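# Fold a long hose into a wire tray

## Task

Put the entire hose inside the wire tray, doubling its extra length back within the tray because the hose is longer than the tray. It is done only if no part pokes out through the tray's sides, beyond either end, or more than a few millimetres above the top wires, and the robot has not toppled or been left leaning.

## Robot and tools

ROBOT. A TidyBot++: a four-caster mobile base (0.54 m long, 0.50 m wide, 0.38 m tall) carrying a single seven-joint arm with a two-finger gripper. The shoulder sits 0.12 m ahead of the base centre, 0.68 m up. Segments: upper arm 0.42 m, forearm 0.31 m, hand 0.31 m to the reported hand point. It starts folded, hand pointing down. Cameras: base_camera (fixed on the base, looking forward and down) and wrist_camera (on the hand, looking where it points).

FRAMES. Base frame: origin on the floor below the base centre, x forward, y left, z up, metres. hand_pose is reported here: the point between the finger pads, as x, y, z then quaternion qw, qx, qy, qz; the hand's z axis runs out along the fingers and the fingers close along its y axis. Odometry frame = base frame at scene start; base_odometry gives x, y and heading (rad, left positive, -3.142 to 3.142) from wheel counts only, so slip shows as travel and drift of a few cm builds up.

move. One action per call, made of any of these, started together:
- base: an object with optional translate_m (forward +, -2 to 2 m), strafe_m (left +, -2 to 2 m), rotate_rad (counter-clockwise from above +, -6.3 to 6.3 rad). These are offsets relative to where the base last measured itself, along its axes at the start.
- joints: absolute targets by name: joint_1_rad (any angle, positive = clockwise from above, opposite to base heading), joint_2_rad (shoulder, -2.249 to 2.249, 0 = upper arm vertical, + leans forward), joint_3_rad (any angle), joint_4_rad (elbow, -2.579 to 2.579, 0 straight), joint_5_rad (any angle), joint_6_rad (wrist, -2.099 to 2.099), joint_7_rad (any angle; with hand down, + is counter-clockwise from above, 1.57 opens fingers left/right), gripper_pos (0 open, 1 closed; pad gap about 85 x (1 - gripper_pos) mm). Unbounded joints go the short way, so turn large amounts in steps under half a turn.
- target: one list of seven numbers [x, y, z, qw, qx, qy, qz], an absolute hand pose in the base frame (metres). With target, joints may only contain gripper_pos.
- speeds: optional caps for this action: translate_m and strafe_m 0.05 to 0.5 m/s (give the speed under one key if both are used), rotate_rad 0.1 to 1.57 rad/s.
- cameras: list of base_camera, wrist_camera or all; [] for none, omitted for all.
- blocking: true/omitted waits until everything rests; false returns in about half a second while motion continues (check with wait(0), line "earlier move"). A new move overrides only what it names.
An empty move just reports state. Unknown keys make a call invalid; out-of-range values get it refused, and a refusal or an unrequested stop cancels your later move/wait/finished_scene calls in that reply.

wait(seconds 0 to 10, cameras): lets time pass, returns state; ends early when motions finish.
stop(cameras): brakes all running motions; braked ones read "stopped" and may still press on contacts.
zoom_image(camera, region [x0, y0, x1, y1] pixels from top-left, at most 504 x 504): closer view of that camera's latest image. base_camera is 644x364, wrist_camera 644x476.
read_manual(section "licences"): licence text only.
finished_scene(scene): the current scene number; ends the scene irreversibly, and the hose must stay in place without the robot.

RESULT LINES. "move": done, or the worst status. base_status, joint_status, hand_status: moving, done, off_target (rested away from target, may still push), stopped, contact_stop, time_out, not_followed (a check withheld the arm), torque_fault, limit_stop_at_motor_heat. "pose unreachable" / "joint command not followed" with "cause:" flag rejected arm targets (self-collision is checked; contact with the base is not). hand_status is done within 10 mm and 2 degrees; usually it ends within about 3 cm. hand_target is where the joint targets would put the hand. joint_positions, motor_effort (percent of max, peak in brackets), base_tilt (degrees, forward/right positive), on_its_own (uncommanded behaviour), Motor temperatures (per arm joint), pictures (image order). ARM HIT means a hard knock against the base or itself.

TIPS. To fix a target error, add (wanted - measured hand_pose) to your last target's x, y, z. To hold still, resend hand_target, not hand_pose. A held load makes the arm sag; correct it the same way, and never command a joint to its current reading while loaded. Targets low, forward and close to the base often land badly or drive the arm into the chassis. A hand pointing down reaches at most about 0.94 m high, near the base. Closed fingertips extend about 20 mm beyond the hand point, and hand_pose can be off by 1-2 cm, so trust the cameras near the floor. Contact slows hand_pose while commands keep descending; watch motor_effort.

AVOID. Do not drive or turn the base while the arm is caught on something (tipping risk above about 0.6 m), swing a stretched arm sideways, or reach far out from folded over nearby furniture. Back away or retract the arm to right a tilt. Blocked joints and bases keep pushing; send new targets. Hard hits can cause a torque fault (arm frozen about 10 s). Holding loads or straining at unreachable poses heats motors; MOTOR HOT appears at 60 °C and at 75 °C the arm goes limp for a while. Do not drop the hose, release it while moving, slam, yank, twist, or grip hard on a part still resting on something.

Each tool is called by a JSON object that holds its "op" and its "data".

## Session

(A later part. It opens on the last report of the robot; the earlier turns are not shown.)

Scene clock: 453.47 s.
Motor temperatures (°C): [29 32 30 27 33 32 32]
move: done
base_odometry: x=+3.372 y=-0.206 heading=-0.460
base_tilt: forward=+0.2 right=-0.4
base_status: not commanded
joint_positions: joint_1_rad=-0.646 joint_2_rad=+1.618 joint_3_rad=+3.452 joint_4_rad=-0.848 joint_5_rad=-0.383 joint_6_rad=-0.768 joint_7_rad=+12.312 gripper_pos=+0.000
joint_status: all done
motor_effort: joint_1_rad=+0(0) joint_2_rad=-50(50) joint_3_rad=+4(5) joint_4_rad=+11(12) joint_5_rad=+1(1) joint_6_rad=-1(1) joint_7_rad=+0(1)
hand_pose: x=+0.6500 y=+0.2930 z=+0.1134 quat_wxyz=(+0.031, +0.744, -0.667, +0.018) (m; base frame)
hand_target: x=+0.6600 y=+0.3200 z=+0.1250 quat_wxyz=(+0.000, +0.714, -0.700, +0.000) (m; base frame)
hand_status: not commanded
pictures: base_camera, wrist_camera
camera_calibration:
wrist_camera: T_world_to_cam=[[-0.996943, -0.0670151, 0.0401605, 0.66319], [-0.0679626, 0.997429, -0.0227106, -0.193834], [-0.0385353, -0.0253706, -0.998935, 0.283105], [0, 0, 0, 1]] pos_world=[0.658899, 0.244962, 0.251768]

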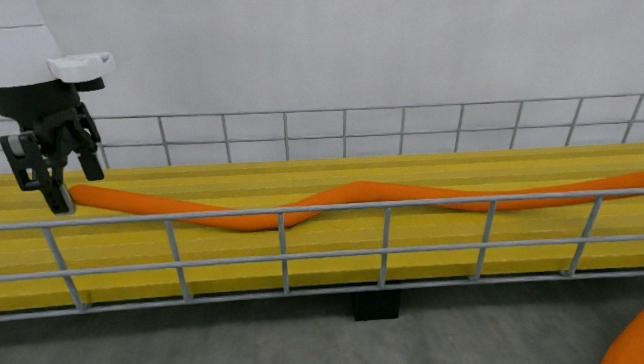

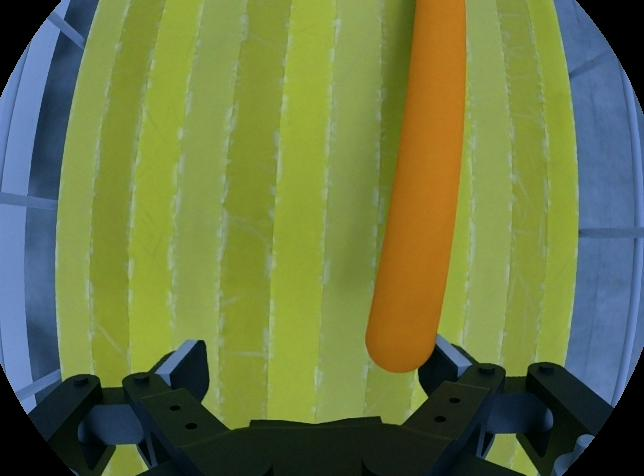

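{"op": "move", "data": {"target": [0.6, 0.28, 0.35, 0, 0.714, -0.7, 0], "cameras": []}}

{"op": "move", "data": {"target": [0.45, -0.2, 0.63, 0, 0.714, -0.7, 0]}}

Scene clock: 456.17 s.
Motor temperatures (°C): [29 32 30 27 33 32 32]
move: off_target
base_odometry: x=+3.372 y=-0.206 heading=-0.460
base_tilt: forward=+0.2 right=-0.4
base_status: not commanded
joint_positions: joint_1_rad=-0.714 joint_2_rad=+1.082 joint_3_rad=+3.494 joint_4_rad=-1.439 joint_5_rad=-0.397 joint_6_rad=-0.768 joint_7_rad=+12.351 gripper_pos=+0.000
joint_status: not commanded
motor_effort: joint_1_rad=+0(1) joint_2_rad=-43(52) joint_3_rad=+4(6) joint_4_rad=+10(12) joint_5_rad=+1(1) joint_6_rad=-1(1) joint_7_rad=+0(1)
hand_pose: x=+0.5885 y=+0.2556 z=+0.3267 quat_wxyz=(+0.042, +0.711, -0.702, +0.008) (m; base frame)
hand_target: x=+0.6000 y=+0.2800 z=+0.3500 quat_wxyz=(+0.000, +0.714, -0.700, +0.000) (m; base frame)
hand_status: off_target (0.036 m and 4.9 deg from the pose sent, 0.242 m and 6.6 deg at the start)
pictures: none
No camera images: "cameras" was empty.

Scene clock: 458.70 s.
Motor temperatures (°C): [29 32 30 27 33 32 32]
move: off_target
base_odometry: x=+3.372 y=-0.206 heading=-0.460
base_tilt: forward=+0.2 right=-0.3
base_status: not commanded
joint_positions: joint_1_rad=+0.215 joint_2_rad=+0.304 joint_3_rad=+3.539 joint_4_rad=-1.793 joint_5_rad=-0.198 joint_6_rad=-1.029 joint_7_rad=+13.196 gripper_pos=+0.000
joint_status: not commanded
motor_effort: joint_1_rad=+0(4) joint_2_rad=-26(46) joint_3_rad=+2(8) joint_4_rad=+16(17) joint_5_rad=+0(1) joint_6_rad=+1(1) joint_7_rad=+0(1)
hand_pose: x=+0.4862 y=-0.1908 z=+0.6205 quat_wxyz=(-0.031, +0.684, -0.728, +0.017) (m; base frame)
hand_target: x=+0.4500 y=-0.2000 z=+0.6300 quat_wxyz=(+0.000, +0.714, -0.700, +0.000) (m; base frame)
hand_status: off_target (0.039 m and 6.2 deg from the pose sent, 0.565 m and 4.9 deg at the start)
pictures: base_camera, wrist_camera
camera_calibration:
wrist_camera: T_world_to_cam=[[-0.993764, 0.101866, -0.0453401, 0.530826], [0.0984713, 0.992554, 0.0716883, 0.148686], [0.0523052, 0.0667765, -0.996396, 0.742936], [0, 0, 0, 1]] pos_world=[0.474016, -0.251263, 0.753667]

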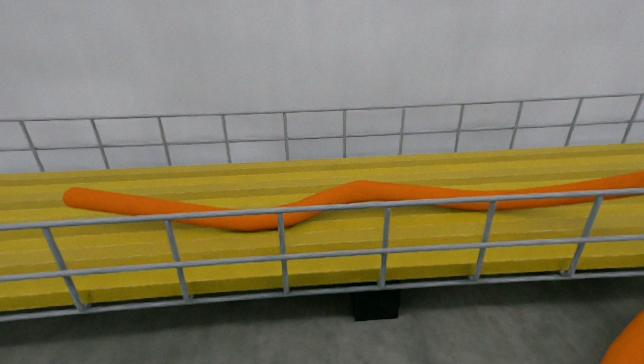

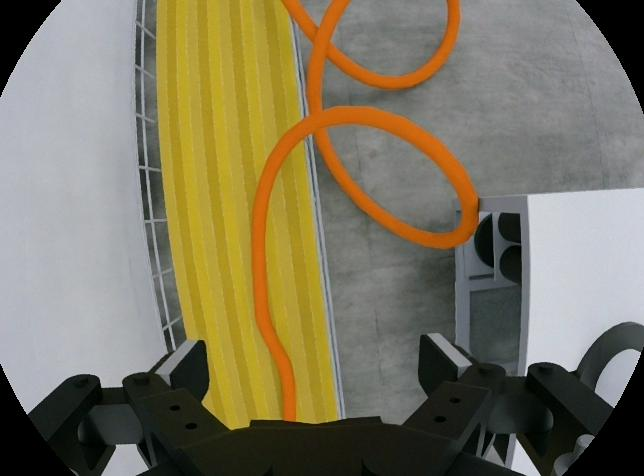

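{"op": "zoom_image", "data": {"camera": "wrist_camera", "region": [240, 0, 560, 290]}}

{"op": "zoom_image", "data": {"camera": "base_camera", "region": [444, 164, 644, 364]}}

Scaled by 1.575.

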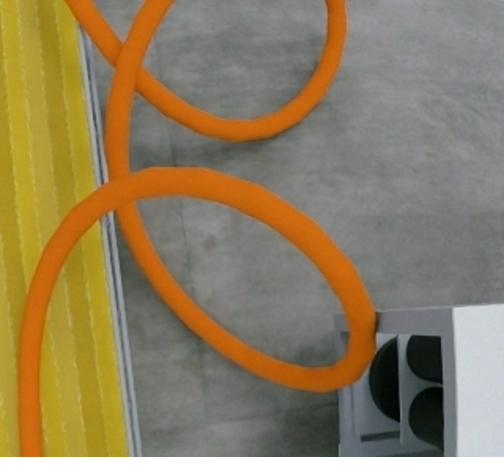

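Scaled by 2.520.

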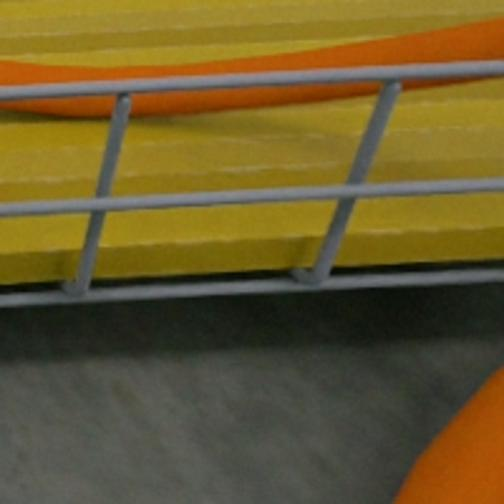

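{"op": "move", "data": {"base": {"translate_m": -0.2}, "cameras": []}}

{"op": "move", "data": {"base": {"strafe_m": -0.4}, "target": [0.5, -0.0, 0.63, 0, 0.714, -0.7, 0]}}

Scene clock: 465.30 s.
Motor temperatures (°C): [29 32 30 27 33 31 32]
move: done
base_odometry: x=+3.193 y=-0.117 heading=-0.460
base_tilt: forward=+0.2 right=-0.4
base_status: done
joint_positions: joint_1_rad=+0.221 joint_2_rad=+0.293 joint_3_rad=+3.539 joint_4_rad=-1.802 joint_5_rad=-0.193 joint_6_rad=-1.036 joint_7_rad=+13.197 gripper_pos=+0.000
joint_status: not commanded
motor_effort: joint_1_rad=+0(3) joint_2_rad=-26(29) joint_3_rad=+3(4) joint_4_rad=+17(18) joint_5_rad=+0(1) joint_6_rad=+0(1) joint_7_rad=+0(1)
hand_pose: x=+0.4797 y=-0.1911 z=+0.6224 quat_wxyz=(-0.031, +0.683, -0.730, +0.014) (m; base frame)
hand_target: x=+0.4500 y=-0.2000 z=+0.6300 quat_wxyz=(+0.000, +0.714, -0.700, +0.000) (m; base frame)
hand_status: not commanded
pictures: none
No camera images: "cameras" was empty.

Scene clock: 467.57 s.
Motor temperatures (°C): [29 32 30 27 33 31 32]
move: off_target
base_odometry: x=+3.015 y=-0.476 heading=-0.460
base_tilt: forward=+0.2 right=-0.3
base_status: done
joint_positions: joint_1_rad=-0.192 joint_2_rad=+0.290 joint_3_rad=+3.419 joint_4_rad=-1.806 joint_5_rad=-0.149 joint_6_rad=-1.036 joint_7_rad=+12.732 gripper_pos=+0.000
joint_status: not commanded
motor_effort: joint_1_rad=+0(3) joint_2_rad=-27(27) joint_3_rad=+3(5) joint_4_rad=+16(17) joint_5_rad=+0(1) joint_6_rad=+0(1) joint_7_rad=+0(1)
hand_pose: x=+0.5213 y=+0.0070 z=+0.6190 quat_wxyz=(-0.027, +0.713, -0.700, -0.006) (m; base frame)
hand_target: x=+0.5000 y=+0.0000 z=+0.6300 quat_wxyz=(+0.000, +0.714, -0.700, +0.000) (m; base frame)
hand_status: off_target (0.025 m and 3.2 deg from the pose sent, 0.192 m and 6.2 deg at the start)
pictures: base_camera, wrist_camera
camera_calibration:
wrist_camera: T_world_to_cam=[[-0.999743, 0.0215401, -0.00702086, 0.525392], [0.020777, 0.995267, 0.0949301, -0.0248907], [0.00903243, 0.0947599, -0.995459, 0.748107], [0, 0, 0, 1]] pos_world=[0.519017, -0.0574347, 0.750762]

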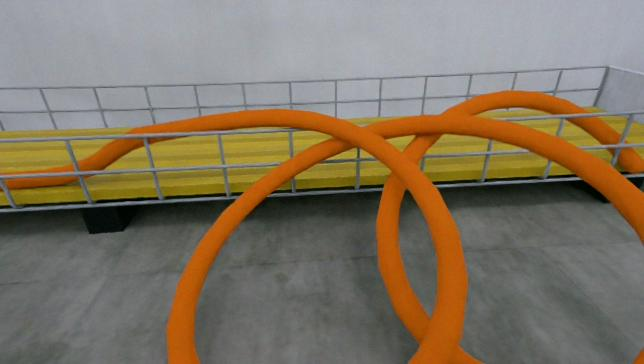

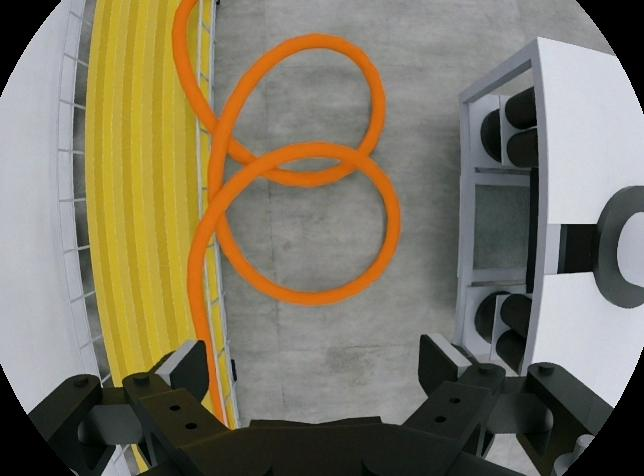

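{"op": "move", "data": {"target": [0.385, -0.01, 0.12, 0, 0.714, -0.7, 0]}}

Scene clock: 472.93 s.
Motor temperatures (°C): [29 32 30 27 33 31 32]
move: off_target
base_odometry: x=+3.015 y=-0.476 heading=-0.460
base_tilt: forward=+0.2 right=-0.3
base_status: not commanded
joint_positions: joint_1_rad=+0.233 joint_2_rad=+1.533 joint_3_rad=+2.951 joint_4_rad=-2.120 joint_5_rad=-0.313 joint_6_rad=+0.506 joint_7_rad=+13.102 gripper_pos=+0.000
joint_status: not commanded
motor_effort: joint_1_rad=+0(1) joint_2_rad=-30(37) joint_3_rad=-2(4) joint_4_rad=-8(16) joint_5_rad=+1(1) joint_6_rad=+0(1) joint_7_rad=+0(1)
hand_pose: x=+0.3855 y=+0.0029 z=+0.1199 quat_wxyz=(-0.011, +0.720, -0.693, -0.021) (m; base frame)
hand_target: x=+0.3850 y=-0.0100 z=+0.1200 quat_wxyz=(+0.000, +0.714, -0.700, +0.000) (m; base frame)
hand_status: off_target (0.013 m and 2.9 deg from the pose sent, 0.518 m and 3.2 deg at the start)
pictures: base_camera, wrist_camera
camera_calibration:
wrist_camera: T_world_to_cam=[[-0.999356, -0.0000693621, 0.0358895, 0.380955], [0.00322409, 0.995781, 0.0917005, 0.0365188], [-0.0357445, 0.0917572, -0.99514, 0.27013], [0, 0, 0, 1]] pos_world=[0.390247, -0.0611247, 0.251796]

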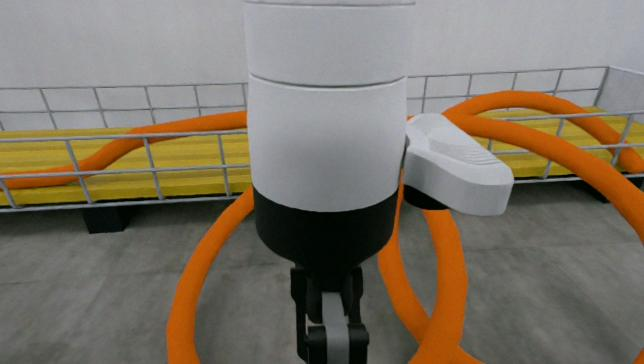

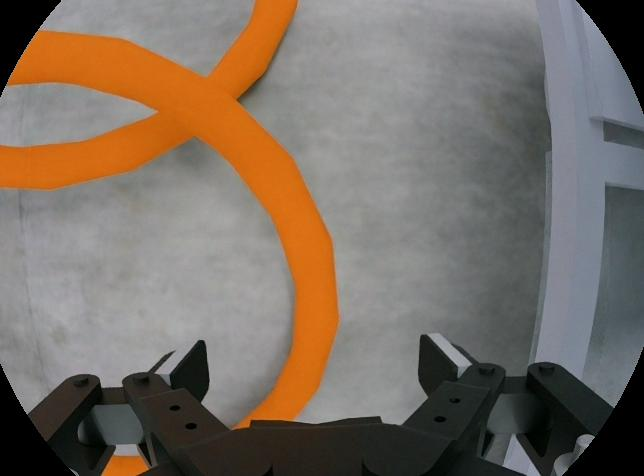

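{"op": "move", "data": {"target": [0.385, -0.07, 0.025, 0, 0.714, -0.7, 0], "cameras": ["wrist_camera"]}}

{"op": "move", "data": {"joints": {"gripper_pos": 0.9}, "cameras": []}}

{"op": "move", "data": {"target": [0.45, 0.0, 0.42, 0, 0.714, -0.7, 0]}}

Scene clock: 475.40 s.
Motor temperatures (°C): [29 32 30 27 33 31 32]
move: off_target
base_odometry: x=+3.015 y=-0.476 heading=-0.460
base_tilt: forward=+0.2 right=-0.3
base_status: not commanded
joint_positions: joint_1_rad=+0.420 joint_2_rad=+1.733 joint_3_rad=+2.976 joint_4_rad=-1.891 joint_5_rad=-0.313 joint_6_rad=+0.508 joint_7_rad=+13.264 gripper_pos=+0.000
joint_status: not commanded
motor_effort: joint_1_rad=+0(1) joint_2_rad=-31(32) joint_3_rad=-3(4) joint_4_rad=-6(8) joint_5_rad=+0(1) joint_6_rad=+0(1) joint_7_rad=-1(1)
hand_pose: x=+0.3893 y=-0.0612 z=+0.0302 quat_wxyz=(-0.007, +0.698, -0.716, -0.001) (m; base frame)
hand_target: x=+0.3850 y=-0.0700 z=+0.0250 quat_wxyz=(+0.000, +0.714, -0.700, +0.000) (m; base frame)
hand_status: off_target (0.011 m and 2.7 deg from the pose sent, 0.120 m and 2.9 deg at the start)
pictures: wrist_camera
camera_calibration:
wrist_camera: T_world_to_cam=[[-0.99779, 0.0651898, 0.0128615, 0.3921], [0.0658293, 0.996147, 0.0579427, 0.0852344], [-0.00903469, 0.0586613, -0.998237, 0.174604], [0, 0, 0, 1]] pos_world=[0.3872, -0.120709, 0.164315]

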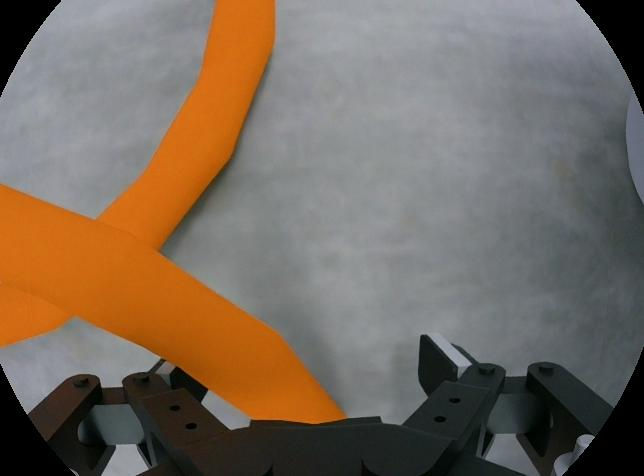

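Scene clock: 476.43 s.
Motor temperatures (°C): [29 32 30 27 33 31 32]
move: off_target
base_odometry: x=+3.015 y=-0.476 heading=-0.460
base_tilt: forward=+0.2 right=-0.3
base_status: not commanded
joint_positions: joint_1_rad=+0.421 joint_2_rad=+1.737 joint_3_rad=+2.976 joint_4_rad=-1.886 joint_5_rad=-0.313 joint_6_rad=+0.508 joint_7_rad=+13.274 gripper_pos=+0.713
joint_status: gripper_pos off_target (ended at +0.713, target +0.900)
motor_effort: joint_1_rad=+0(2) joint_2_rad=-31(32) joint_3_rad=-2(3) joint_4_rad=-6(8) joint_5_rad=+0(2) joint_6_rad=+1(2) joint_7_rad=-1(2)
hand_pose: x=+0.3894 y=-0.0616 z=+0.0285 quat_wxyz=(-0.007, +0.701, -0.713, +0.000) (m; base frame)
hand_target: x=+0.3850 y=-0.0700 z=+0.0250 quat_wxyz=(+0.000, +0.714, -0.700, +0.000) (m; base frame)
hand_status: not commanded
pictures: none
No camera images: "cameras" was empty.

Scene clock: 478.87 s.
Motor temperatures (°C): [29 32 30 27 33 31 32]
move: off_target
base_odometry: x=+3.015 y=-0.476 heading=-0.460
base_tilt: forward=+0.2 right=-0.4
base_status: not commanded
joint_positions: joint_1_rad=-0.244 joint_2_rad=+0.675 joint_3_rad=+3.483 joint_4_rad=-2.256 joint_5_rad=-0.501 joint_6_rad=-0.325 joint_7_rad=+13.244 gripper_pos=+0.734
joint_status: not commanded
motor_effort: joint_1_rad=-1(2) joint_2_rad=-32(41) joint_3_rad=+4(4) joint_4_rad=+9(9) joint_5_rad=-1(1) joint_6_rad=+3(4) joint_7_rad=+0(2)
hand_pose: x=+0.4350 y=-0.0180 z=+0.3984 quat_wxyz=(+0.037, +0.762, -0.647, -0.001) (m; base frame)
hand_target: x=+0.4500 y=+0.0000 z=+0.4200 quat_wxyz=(+0.000, +0.714, -0.700, +0.000) (m; base frame)
hand_status: off_target (0.032 m and 9.3 deg from the pose sent, 0.401 m and 2.2 deg at the start)
pictures: base_camera, wrist_camera
camera_calibration:
wrist_camera: T_world_to_cam=[[-0.989779, -0.120733, 0.0759062, 0.398184], [-0.121234, 0.992622, -0.00201531, 0.123021], [-0.0751029, -0.0111971, -0.997113, 0.56707], [0, 0, 0, 1]] pos_world=[0.451617, -0.0676903, 0.535456]

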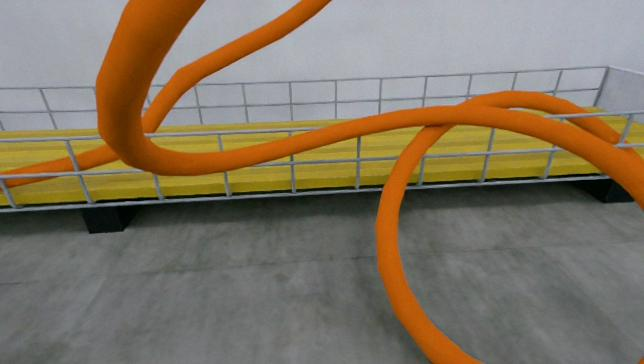

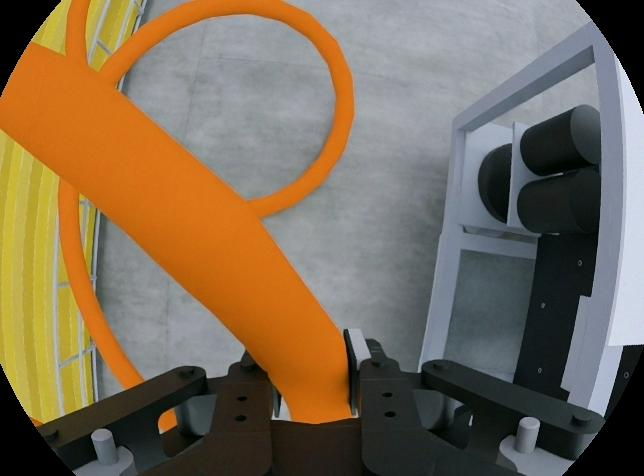

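{"op": "move", "data": {"target": [0.76, 0.0, 0.34, 0, 0.714, -0.7, 0]}}

Scene clock: 482.83 s.
Motor temperatures (°C): [29 32 30 27 33 31 32]
move: off_target
base_odometry: x=+3.015 y=-0.476 heading=-0.460
base_tilt: forward=+0.2 right=-0.3
base_status: not commanded
joint_positions: joint_1_rad=-0.149 joint_2_rad=+1.241 joint_3_rad=+3.443 joint_4_rad=-1.092 joint_5_rad=-0.407 joint_6_rad=-0.950 joint_7_rad=+12.849 gripper_pos=+0.734
joint_status: not commanded
motor_effort: joint_1_rad=+2(2) joint_2_rad=-56(59) joint_3_rad=+5(7) joint_4_rad=+21(22) joint_5_rad=-2(4) joint_6_rad=+9(11) joint_7_rad=-3(4)
hand_pose: x=+0.7210 y=+0.0235 z=+0.2996 quat_wxyz=(+0.014, +0.727, -0.685, -0.044) (m; base frame)
hand_target: x=+0.7600 y=+0.0000 z=+0.3400 quat_wxyz=(+0.000, +0.714, -0.700, +0.000) (m; base frame)
hand_status: off_target (0.061 m and 5.8 deg from the pose sent, 0.331 m and 9.3 deg at the start)
pictures: base_camera, wrist_camera
camera_calibration:
wrist_camera: T_world_to_cam=[[-0.994406, -0.0225455, 0.103192, 0.686651], [-0.0134307, 0.996013, 0.0881858, 0.0114389], [-0.104769, 0.0863066, -0.990745, 0.507692], [0, 0, 0, 1]] pos_world=[0.736154, -0.0397296, 0.431127]

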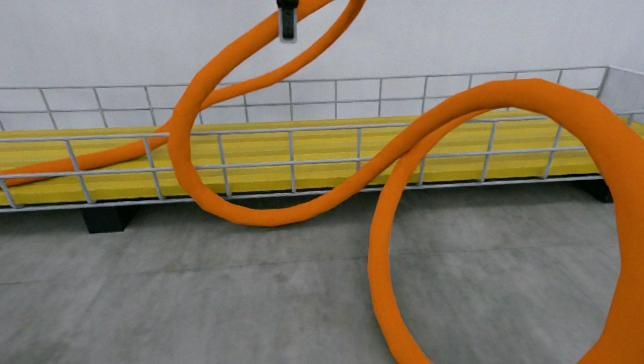

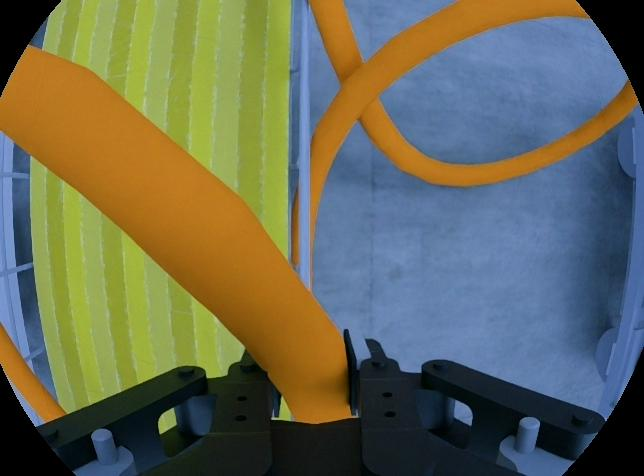

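{"op": "move", "data": {"base": {"translate_m": 0.07}, "target": [0.78, 0.0, 0.24, 0, 0.714, -0.7, 0], "cameras": ["wrist_camera"]}}

{"op": "move", "data": {"target": [0.77, 0.0, 0.155, 0, 0.714, -0.7, 0]}}

Scene clock: 485.27 s.
Motor temperatures (°C): [29 32 30 27 33 31 32]
move: off_target
base_odometry: x=+3.077 y=-0.507 heading=-0.461
base_tilt: forward=+0.2 right=-0.4
base_status: done
joint_positions: joint_1_rad=-0.103 joint_2_rad=+1.426 joint_3_rad=+3.430 joint_4_rad=-0.895 joint_5_rad=-0.371 joint_6_rad=-0.977 joint_7_rad=+12.833 gripper_pos=+0.734
joint_status: not commanded
motor_effort: joint_1_rad=-1(3) joint_2_rad=-52(57) joint_3_rad=+2(7) joint_4_rad=+21(24) joint_5_rad=-5(6) joint_6_rad=+12(15) joint_7_rad=-5(6)
hand_pose: x=+0.7331 y=+0.0024 z=+0.2252 quat_wxyz=(+0.033, +0.733, -0.678, -0.047) (m; base frame)
hand_target: x=+0.7800 y=+0.0000 z=+0.2400 quat_wxyz=(+0.000, +0.714, -0.700, +0.000) (m; base frame)
hand_status: off_target (0.049 m and 7.3 deg from the pose sent, 0.087 m and 5.8 deg at the start)
pictures: wrist_camera
camera_calibration:
wrist_camera: T_world_to_cam=[[-0.990431, -0.0396718, 0.132182, 0.696425], [-0.0311176, 0.997323, 0.0661645, 0.0571754], [-0.134453, 0.0614182, -0.989015, 0.458489], [0, 0, 0, 1]] pos_world=[0.753185, -0.0575535, 0.357614]

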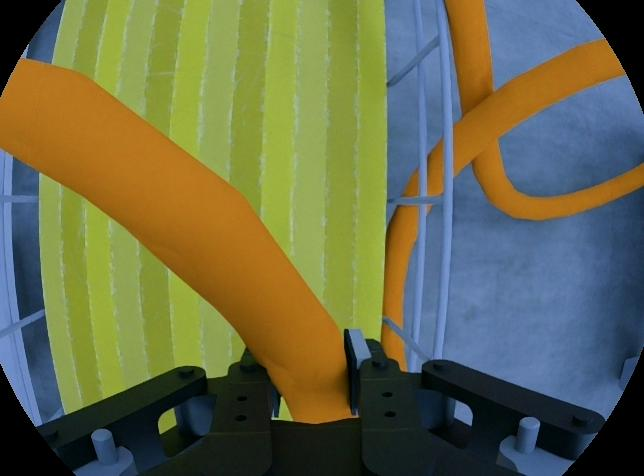

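Scene clock: 486.43 s.
Motor temperatures (°C): [29 32 30 27 33 31 32]
move: off_target
base_odometry: x=+3.077 y=-0.507 heading=-0.461
base_tilt: forward=+0.2 right=-0.4
base_status: not commanded
joint_positions: joint_1_rad=-0.075 joint_2_rad=+1.573 joint_3_rad=+3.429 joint_4_rad=-0.795 joint_5_rad=-0.371 joint_6_rad=-0.959 joint_7_rad=+12.833 gripper_pos=+0.734
joint_status: not commanded
motor_effort: joint_1_rad=-4(5) joint_2_rad=-48(52) joint_3_rad=-1(3) joint_4_rad=+19(21) joint_5_rad=-8(8) joint_6_rad=+10(13) joint_7_rad=-8(8)
hand_pose: x=+0.7169 y=-0.0125 z=+0.1537 quat_wxyz=(+0.047, +0.732, -0.677, -0.056) (m; base frame)
hand_target: x=+0.7700 y=+0.0000 z=+0.1550 quat_wxyz=(+0.000, +0.714, -0.700, +0.000) (m; base frame)
hand_status: off_target (0.055 m and 9.0 deg from the pose sent, 0.079 m and 7.3 deg at the start)
pictures: base_camera, wrist_camera
camera_calibration:
wrist_camera: T_world_to_cam=[[-0.985388, -0.038681, 0.165876, 0.680535], [-0.0293725, 0.997872, 0.0582086, 0.07625], [-0.167774, 0.0524859, -0.984427, 0.409594], [0, 0, 0, 1]] pos_world=[0.74155, -0.0712618, 0.285892]

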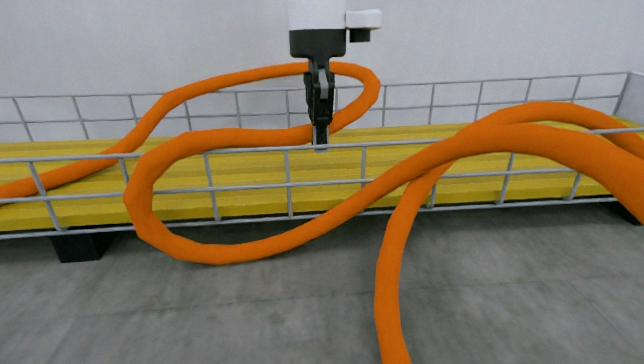

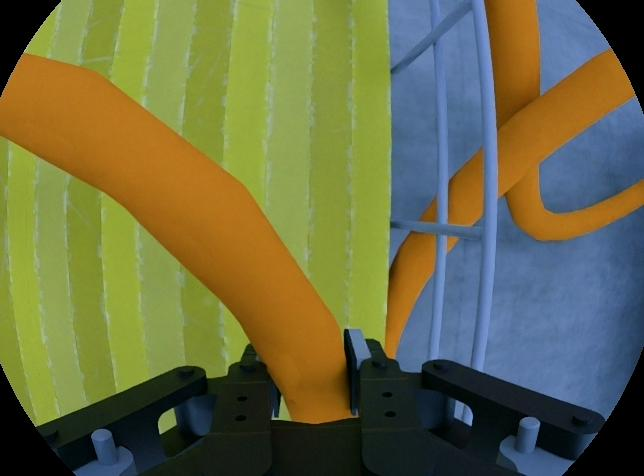

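{"op": "move", "data": {"target": [0.745, 0.06, 0.145, 0, 0.714, -0.7, 0]}}

Scene clock: 496.57 s.
Motor temperatures (°C): [29 32 30 27 33 32 32]
move: off_target
base_odometry: x=+3.077 y=-0.507 heading=-0.461
base_tilt: forward=+0.2 right=-0.4
base_status: not commanded
joint_positions: joint_1_rad=-0.143 joint_2_rad=+1.565 joint_3_rad=+3.450 joint_4_rad=-0.886 joint_5_rad=-0.371 joint_6_rad=-0.864 joint_7_rad=+12.795 gripper_pos=+0.734
joint_status: not commanded
motor_effort: joint_1_rad=-9(9) joint_2_rad=-43(49) joint_3_rad=-5(5) joint_4_rad=+15(18) joint_5_rad=-9(9) joint_6_rad=+7(10) joint_7_rad=-7(8)
hand_pose: x=+0.7046 y=+0.0020 z=+0.1412 quat_wxyz=(+0.060, +0.734, -0.676, -0.032) (m; base frame)
hand_target: x=+0.7450 y=+0.0600 z=+0.1450 quat_wxyz=(+0.000, +0.714, -0.700, +0.000) (m; base frame)
hand_status: off_target (0.071 m and 8.5 deg from the pose sent, 0.078 m and 9.0 deg at the start)
pictures: base_camera, wrist_camera
camera_calibration:
wrist_camera: T_world_to_cam=[[-0.988029, -0.0385932, 0.14936, 0.675195], [-0.0379667, 0.999254, 0.00704421, 0.0753363], [-0.14952, 0.00128918, -0.988758, 0.382272], [0, 0, 0, 1]] pos_world=[0.72713, -0.0497151, 0.276597]

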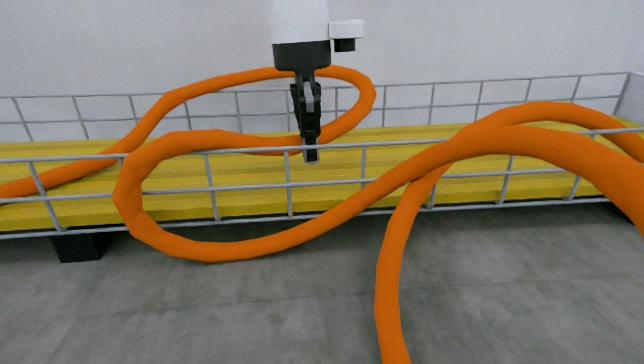

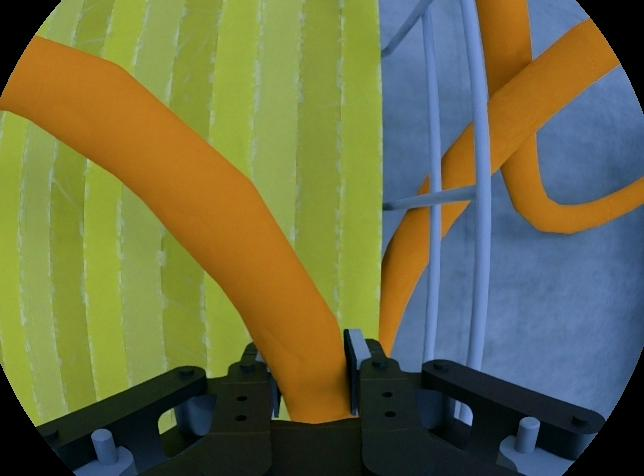

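Release and look.

{"op": "move", "data": {"joints": {"gripper_pos": 0.5}, "cameras": []}}

{"op": "move", "data": {"joints": {"gripper_pos": 0}, "cameras": []}}

{"op": "move", "data": {"target": [0.7, 0.0, 0.36, 0, 0.714, -0.7, 0], "cameras": []}}

{"op": "move", "data": {"target": [0.5, -0.0, 0.63, 0, 0.714, -0.7, 0]}}

Scene clock: 498.80 s.
Motor temperatures (°C): [29 32 30 27 33 32 32]
move: done
base_odometry: x=+3.077 y=-0.507 heading=-0.461
base_tilt: forward=+0.2 right=-0.4
base_status: not commanded
joint_positions: joint_1_rad=-0.169 joint_2_rad=+1.565 joint_3_rad=+3.445 joint_4_rad=-0.887 joint_5_rad=-0.371 joint_6_rad=-0.842 joint_7_rad=+12.761 gripper_pos=+0.500
joint_status: all done
motor_effort: joint_1_rad=-4(8) joint_2_rad=-46(48) joint_3_rad=+0(4) joint_4_rad=+15(16) joint_5_rad=-4(9) joint_6_rad=+5(7) joint_7_rad=-3(7)
hand_pose: x=+0.7101 y=+0.0185 z=+0.1398 quat_wxyz=(+0.053, +0.732, -0.679, -0.023) (m; base frame)
hand_target: x=+0.7450 y=+0.0600 z=+0.1450 quat_wxyz=(+0.000, +0.714, -0.700, +0.000) (m; base frame)
hand_status: not commanded
pictures: none
No camera images: "cameras" was empty.

Scene clock: 499.63 s.
Motor temperatures (°C): [29 32 30 27 33 32 32]
move: done
base_odometry: x=+3.077 y=-0.507 heading=-0.461
base_tilt: forward=+0.2 right=-0.4
base_status: not commanded
joint_positions: joint_1_rad=-0.169 joint_2_rad=+1.565 joint_3_rad=+3.445 joint_4_rad=-0.887 joint_5_rad=-0.371 joint_6_rad=-0.834 joint_7_rad=+12.759 gripper_pos=+0.000
joint_status: all done
motor_effort: joint_1_rad=-4(5) joint_2_rad=-46(49) joint_3_rad=+1(1) joint_4_rad=+13(15) joint_5_rad=-2(4) joint_6_rad=+3(5) joint_7_rad=-1(2)
hand_pose: x=+0.7126 y=+0.0187 z=+0.1396 quat_wxyz=(+0.051, +0.732, -0.680, -0.020) (m; base frame)
hand_target: x=+0.7450 y=+0.0600 z=+0.1450 quat_wxyz=(+0.000, +0.714, -0.700, +0.000) (m; base frame)
hand_status: not commanded
pictures: none
No camera images: "cameras" was empty.

Scene clock: 501.80 s.
Motor temperatures (°C): [29 32 30 27 33 32 32]
move: off_target
base_odometry: x=+3.077 y=-0.507 heading=-0.461
base_tilt: forward=+0.2 right=-0.4
base_status: not commanded
joint_positions: joint_1_rad=-0.170 joint_2_rad=+1.099 joint_3_rad=+3.456 joint_4_rad=-1.339 joint_5_rad=-0.371 joint_6_rad=-0.828 joint_7_rad=+12.806 gripper_pos=+0.000
joint_status: not commanded
motor_effort: joint_1_rad=+0(4) joint_2_rad=-45(51) joint_3_rad=+5(6) joint_4_rad=+11(14) joint_5_rad=+1(2) joint_6_rad=-1(3) joint_7_rad=+0(1)
hand_pose: x=+0.6793 y=+0.0009 z=+0.3326 quat_wxyz=(+0.027, +0.702, -0.711, -0.020) (m; base frame)
hand_target: x=+0.7000 y=+0.0000 z=+0.3600 quat_wxyz=(+0.000, +0.714, -0.700, +0.000) (m; base frame)
hand_status: off_target (0.034 m and 4.3 deg from the pose sent, 0.222 m and 7.0 deg at the start)
pictures: none
No camera images: "cameras" was empty.

Scene clock: 503.87 s.
Motor temperatures (°C): [29 32 30 27 33 32 32]
move: off_target
base_odometry: x=+3.077 y=-0.507 heading=-0.461
base_tilt: forward=+0.2 right=-0.3
base_status: not commanded
joint_positions: joint_1_rad=-0.190 joint_2_rad=+0.285 joint_3_rad=+3.422 joint_4_rad=-1.807 joint_5_rad=-0.154 joint_6_rad=-1.020 joint_7_rad=+12.732 gripper_pos=+0.000
joint_status: not commanded
motor_effort: joint_1_rad=+0(0) joint_2_rad=-26(48) joint_3_rad=+2(6) joint_4_rad=+16(17) joint_5_rad=+0(1) joint_6_rad=+0(1) joint_7_rad=-1(1)
hand_pose: x=+0.5264 y=+0.0054 z=+0.6209 quat_wxyz=(-0.035, +0.710, -0.703, +0.000) (m; base frame)
hand_target: x=+0.5000 y=+0.0000 z=+0.6300 quat_wxyz=(+0.000, +0.714, -0.700, +0.000) (m; base frame)
hand_status: off_target (0.028 m and 4.1 deg from the pose sent, 0.347 m and 4.3 deg at the start)
pictures: base_camera, wrist_camera
camera_calibration:
wrist_camera: T_world_to_cam=[[-0.999163, 0.0304512, -0.0273276, 0.542781], [0.0276456, 0.994827, 0.0977474, -0.0289726], [0.0301628, 0.0969101, -0.994836, 0.73865], [0, 0, 0, 1]] pos_world=[0.520848, -0.0592882, 0.752501]

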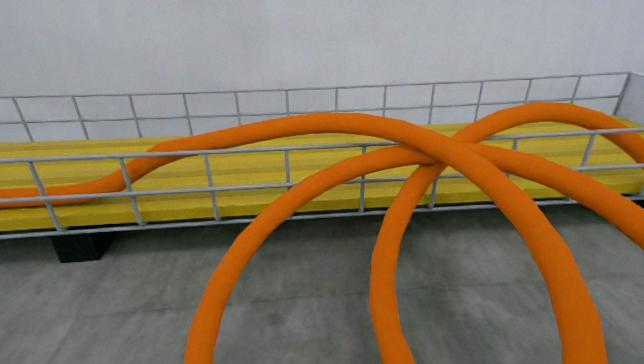

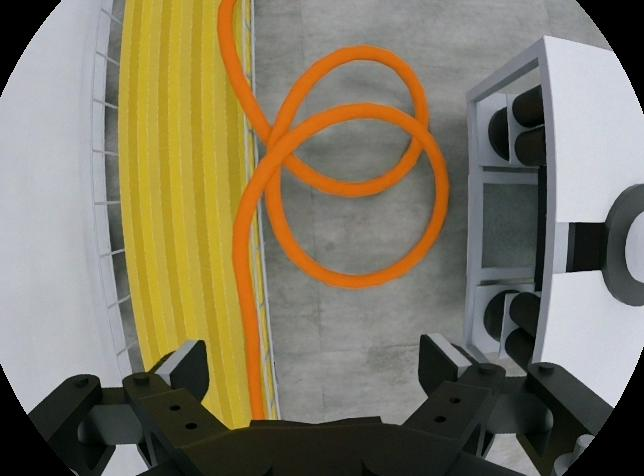

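{"op": "move", "data": {"base": {"translate_m": -0.08, "strafe_m": -0.15}, "target": [0.42, -0.03, 0.45, 0, 0.714, -0.7, 0], "cameras": ["wrist_camera"]}}

{"op": "move", "data": {"target": [0.43, -0.03, 0.22, 0, 0.714, -0.7, 0]}}

Scene clock: 510.07 s.
Motor temperatures (°C): [29 32 30 27 33 32 32]
move: off_target
base_odometry: x=+2.939 y=-0.606 heading=-0.461
base_tilt: forward=+0.2 right=-0.4
base_status: done
joint_positions: joint_1_rad=-0.198 joint_2_rad=+0.476 joint_3_rad=+3.527 joint_4_rad=-2.307 joint_5_rad=-0.409 joint_6_rad=-0.469 joint_7_rad=+13.133 gripper_pos=+0.000
joint_status: not commanded
motor_effort: joint_1_rad=+0(2) joint_2_rad=-24(27) joint_3_rad=+3(4) joint_4_rad=+8(16) joint_5_rad=+0(1) joint_6_rad=+0(1) joint_7_rad=+0(1)
hand_pose: x=+0.4092 y=-0.0234 z=+0.4560 quat_wxyz=(+0.010, +0.722, -0.692, -0.021) (m; base frame)
hand_target: x=+0.4200 y=-0.0300 z=+0.4500 quat_wxyz=(+0.000, +0.714, -0.700, +0.000) (m; base frame)
hand_status: off_target (0.014 m and 3.0 deg from the pose sent, 0.204 m and 4.1 deg at the start)
pictures: wrist_camera
camera_calibration:
wrist_camera: T_world_to_cam=[[-0.997908, -0.00350104, 0.0645555, 0.378864], [0.000459466, 0.998123, 0.0612337, 0.0468485], [-0.0646487, 0.0611353, -0.996034, 0.619426], [0, 0, 0, 1]] pos_world=[0.418095, -0.083303, 0.589643]

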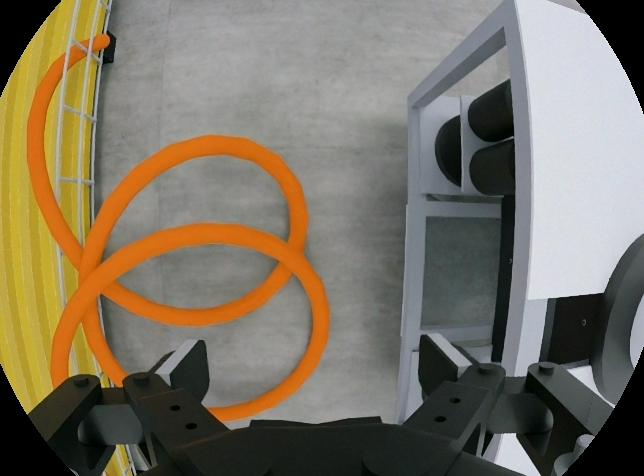

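Scene clock: 512.37 s.
Motor temperatures (°C): [29 32 30 27 33 32 32]
move: off_target
base_odometry: x=+2.939 y=-0.606 heading=-0.461
base_tilt: forward=+0.2 right=-0.3
base_status: not commanded
joint_positions: joint_1_rad=+0.212 joint_2_rad=+1.201 joint_3_rad=+3.001 joint_4_rad=-2.209 joint_5_rad=-0.443 joint_6_rad=+0.236 joint_7_rad=+13.199 gripper_pos=+0.000
joint_status: not commanded
motor_effort: joint_1_rad=+0(1) joint_2_rad=-31(34) joint_3_rad=-1(3) joint_4_rad=-4(8) joint_5_rad=+0(1) joint_6_rad=+0(1) joint_7_rad=+0(1)
hand_pose: x=+0.4135 y=-0.0173 z=+0.2240 quat_wxyz=(+0.002, +0.722, -0.691, -0.029) (m; base frame)
hand_target: x=+0.4300 y=-0.0300 z=+0.2200 quat_wxyz=(+0.000, +0.714, -0.700, +0.000) (m; base frame)
hand_status: off_target (0.021 m and 3.7 deg from the pose sent, 0.237 m and 3.0 deg at the start)
pictures: base_camera, wrist_camera
camera_calibration:
wrist_camera: T_world_to_cam=[[-0.997862, -0.00671164, 0.0650101, 0.398007], [-0.00116865, 0.996386, 0.0849289, 0.0503113], [-0.0653452, 0.0846713, -0.994264, 0.388534], [0, 0, 0, 1]] pos_world=[0.422603, -0.0803559, 0.356158]

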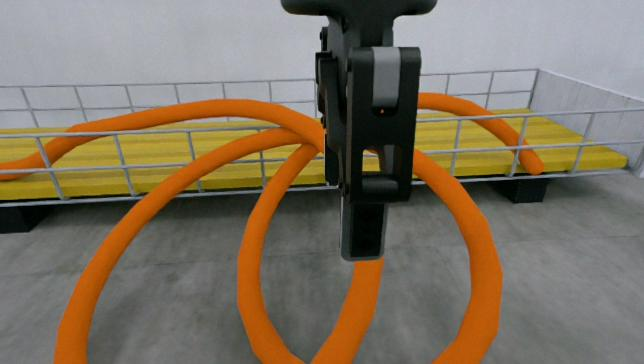

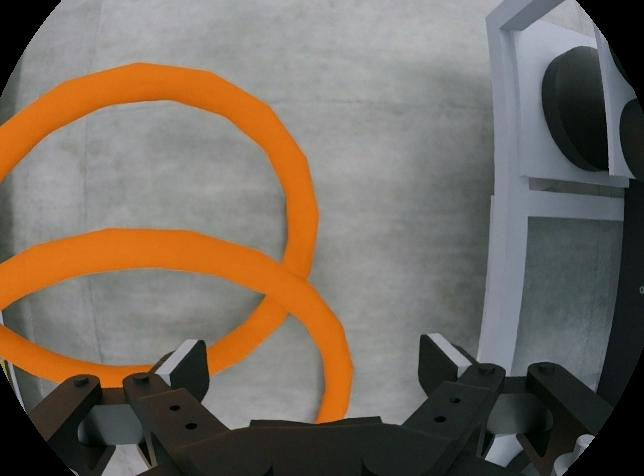

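{"op": "move", "data": {"target": [0.433, -0.006, 0.12, 0, 0.714, -0.7, 0]}}

Scene clock: 515.87 s.
Motor temperatures (°C): [29 32 30 27 33 32 32]
move: off_target
base_odometry: x=+2.939 y=-0.606 heading=-0.461
base_tilt: forward=+0.2 right=-0.3
base_status: not commanded
joint_positions: joint_1_rad=+0.203 joint_2_rad=+1.478 joint_3_rad=+2.976 joint_4_rad=-2.028 joint_5_rad=-0.443 joint_6_rad=+0.333 joint_7_rad=+13.199 gripper_pos=+0.000
joint_status: not commanded
motor_effort: joint_1_rad=+0(1) joint_2_rad=-33(35) joint_3_rad=-3(3) joint_4_rad=-5(6) joint_5_rad=+0(1) joint_6_rad=+0(1) joint_7_rad=+0(1)
hand_pose: x=+0.4118 y=-0.0043 z=+0.1225 quat_wxyz=(+0.006, +0.718, -0.695, -0.032) (m; base frame)
hand_target: x=+0.4330 y=-0.0060 z=+0.1200 quat_wxyz=(+0.000, +0.714, -0.700, +0.000) (m; base frame)
hand_status: off_target (0.021 m and 3.8 deg from the pose sent, 0.106 m and 3.7 deg at the start)
pictures: base_camera, wrist_camera
camera_calibration:
wrist_camera: T_world_to_cam=[[-0.99715, 0.00539157, 0.0752496, 0.401443], [0.0115116, 0.996637, 0.0811344, 0.0412543], [-0.074559, 0.0817694, -0.993859, 0.29009], [0, 0, 0, 1]] pos_world=[0.421453, -0.0670004, 0.254752]

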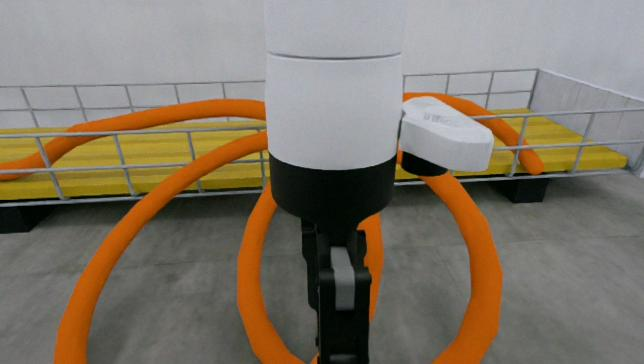

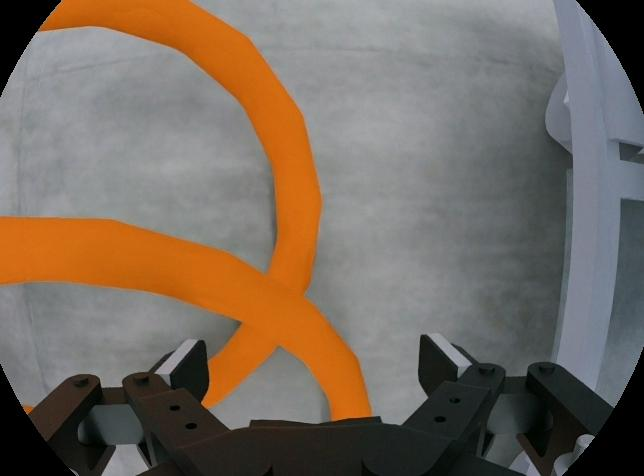

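{"op": "move", "data": {"target": [0.45, -0.006, 0.03, 0, 0.714, -0.7, 0]}}

{"op": "move", "data": {"joints": {"gripper_pos": 0.9}}}

Scene clock: 518.13 s.
Motor temperatures (°C): [29 32 30 27 33 32 32]
move: done
base_odometry: x=+2.939 y=-0.606 heading=-0.461
base_tilt: forward=+0.2 right=-0.3
base_status: not commanded
joint_positions: joint_1_rad=+0.198 joint_2_rad=+1.675 joint_3_rad=+2.976 joint_4_rad=-1.777 joint_5_rad=-0.447 joint_6_rad=+0.334 joint_7_rad=+13.221 gripper_pos=+0.000
joint_status: not commanded
motor_effort: joint_1_rad=-1(1) joint_2_rad=-34(36) joint_3_rad=-2(4) joint_4_rad=-3(5) joint_5_rad=+1(1) joint_6_rad=+0(1) joint_7_rad=+0(1)
hand_pose: x=+0.4453 y=-0.0052 z=+0.0339 quat_wxyz=(-0.007, +0.713, -0.701, -0.010) (m; base frame)
hand_target: x=+0.4500 y=-0.0060 z=+0.0300 quat_wxyz=(+0.000, +0.714, -0.700, +0.000) (m; base frame)
hand_status: done (0.006 m and 1.4 deg from the pose sent, 0.100 m and 3.8 deg at the start)
pictures: base_camera, wrist_camera
camera_calibration:
wrist_camera: T_world_to_cam=[[-0.999428, 0.023539, 0.0242952, 0.444443], [0.0252049, 0.997179, 0.070707, 0.0432041], [-0.0225622, 0.0712789, -0.997201, 0.18151], [0, 0, 0, 1]] pos_world=[0.447195, -0.0664819, 0.167149]

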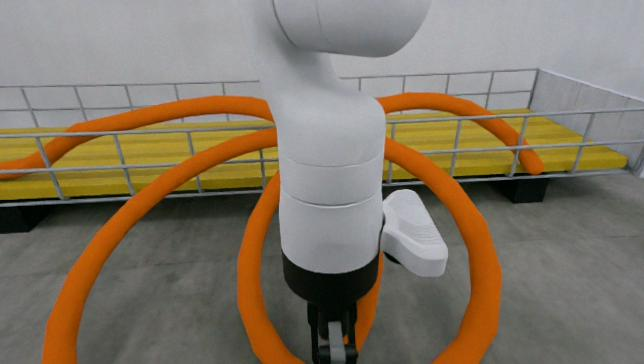

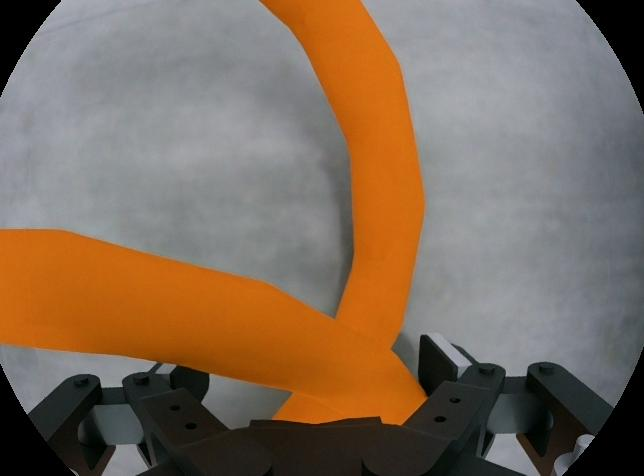

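Scene clock: 519.17 s.
Motor temperatures (°C): [29 32 30 27 33 32 32]
move: off_target
base_odometry: x=+2.939 y=-0.606 heading=-0.461
base_tilt: forward=+0.1 right=-0.4
base_status: not commanded
joint_positions: joint_1_rad=+0.191 joint_2_rad=+1.674 joint_3_rad=+2.975 joint_4_rad=-1.798 joint_5_rad=-0.457 joint_6_rad=+0.334 joint_7_rad=+13.229 gripper_pos=+0.702
joint_status: gripper_pos off_target (ended at +0.702, target +0.900)
motor_effort: joint_1_rad=-1(2) joint_2_rad=-29(38) joint_3_rad=-2(5) joint_4_rad=+3(6) joint_5_rad=+1(2) joint_6_rad=+3(5) joint_7_rad=+0(3)
hand_pose: x=+0.4327 y=-0.0012 z=+0.0362 quat_wxyz=(-0.001, +0.716, -0.698, -0.018) (m; base frame)
hand_target: x=+0.4500 y=-0.0060 z=+0.0300 quat_wxyz=(+0.000, +0.714, -0.700, +0.000) (m; base frame)
hand_status: not commanded
pictures: base_camera, wrist_camera
camera_calibration:
wrist_camera: T_world_to_cam=[[-0.998842, 0.0145784, 0.0458596, 0.430581], [0.0178841, 0.997207, 0.07252, 0.0425002], [-0.0446743, 0.0732561, -0.996312, 0.192785], [0, 0, 0, 1]] pos_world=[0.437934, -0.0627813, 0.169245]

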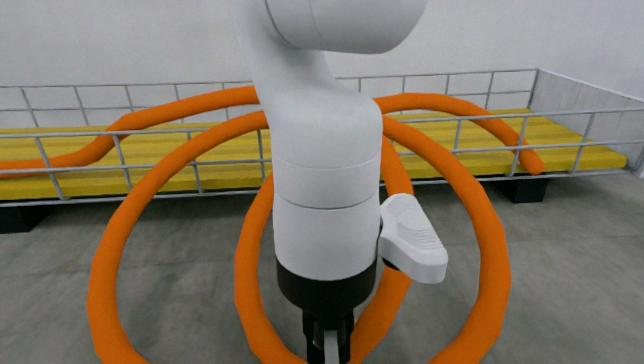

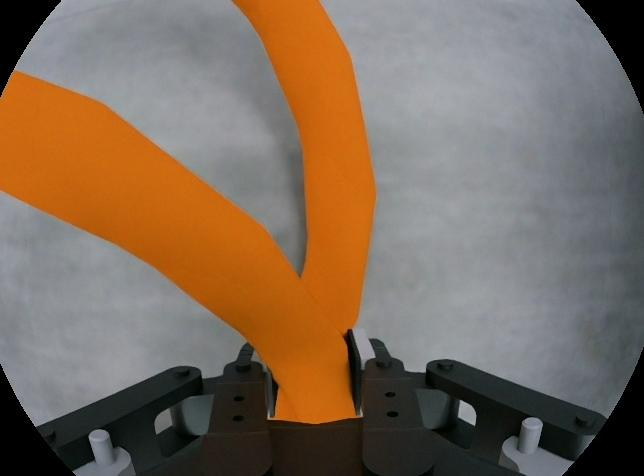

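{"op": "move", "data": {"target": [0.47, 0.0, 0.3, 0, 0.714, -0.7, 0]}}

Scene clock: 522.37 s.
Motor temperatures (°C): [29 32 30 27 33 32 32]
move: off_target
base_odometry: x=+2.939 y=-0.606 heading=-0.461
base_tilt: forward=+0.2 right=-0.3
base_status: not commanded
joint_positions: joint_1_rad=+0.002 joint_2_rad=+1.021 joint_3_rad=+3.160 joint_4_rad=-2.163 joint_5_rad=-0.708 joint_6_rad=+0.021 joint_7_rad=+13.305 gripper_pos=+0.743
joint_status: not commanded
on_its_own: gripper_pos moved +0.042 toward your old target +0.900
motor_effort: joint_1_rad=-1(1) joint_2_rad=-38(42) joint_3_rad=+0(3) joint_4_rad=+2(4) joint_5_rad=+0(2) joint_6_rad=+2(3) joint_7_rad=+0(1)
hand_pose: x=+0.4559 y=-0.0132 z=+0.2763 quat_wxyz=(+0.020, +0.714, -0.700, +0.000) (m; base frame)
hand_target: x=+0.4700 y=+0.0000 z=+0.3000 quat_wxyz=(+0.000, +0.714, -0.700, +0.000) (m; base frame)
hand_status: off_target (0.031 m and 2.3 deg from the pose sent, 0.266 m and 2.1 deg at the start)
pictures: base_camera, wrist_camera
camera_calibration:
wrist_camera: T_world_to_cam=[[-0.998631, 0.0215879, 0.0476389, 0.4425], [0.0224331, 0.999599, 0.0172796, 0.0498282], [-0.0472468, 0.0183246, -0.998715, 0.435028], [0, 0, 0, 1]] pos_world=[0.461331, -0.0673326, 0.412527]

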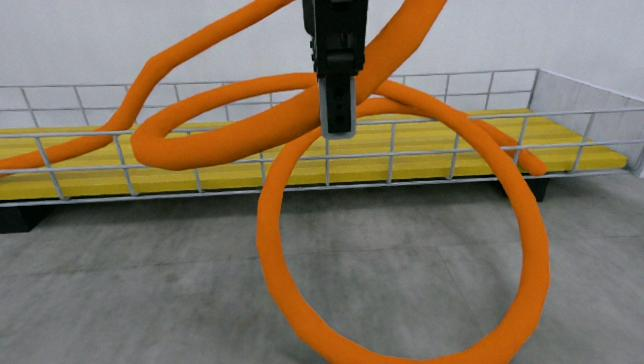

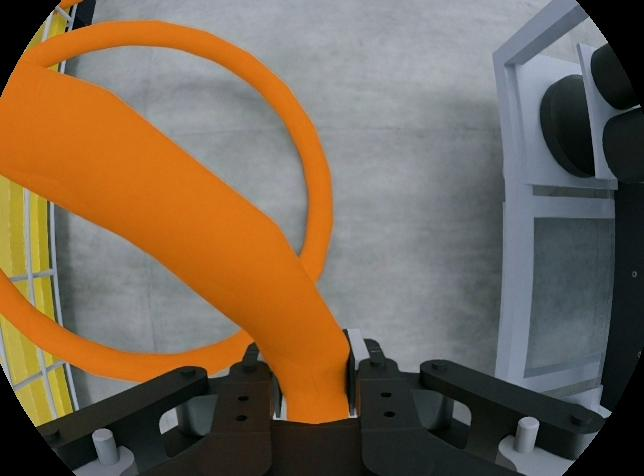

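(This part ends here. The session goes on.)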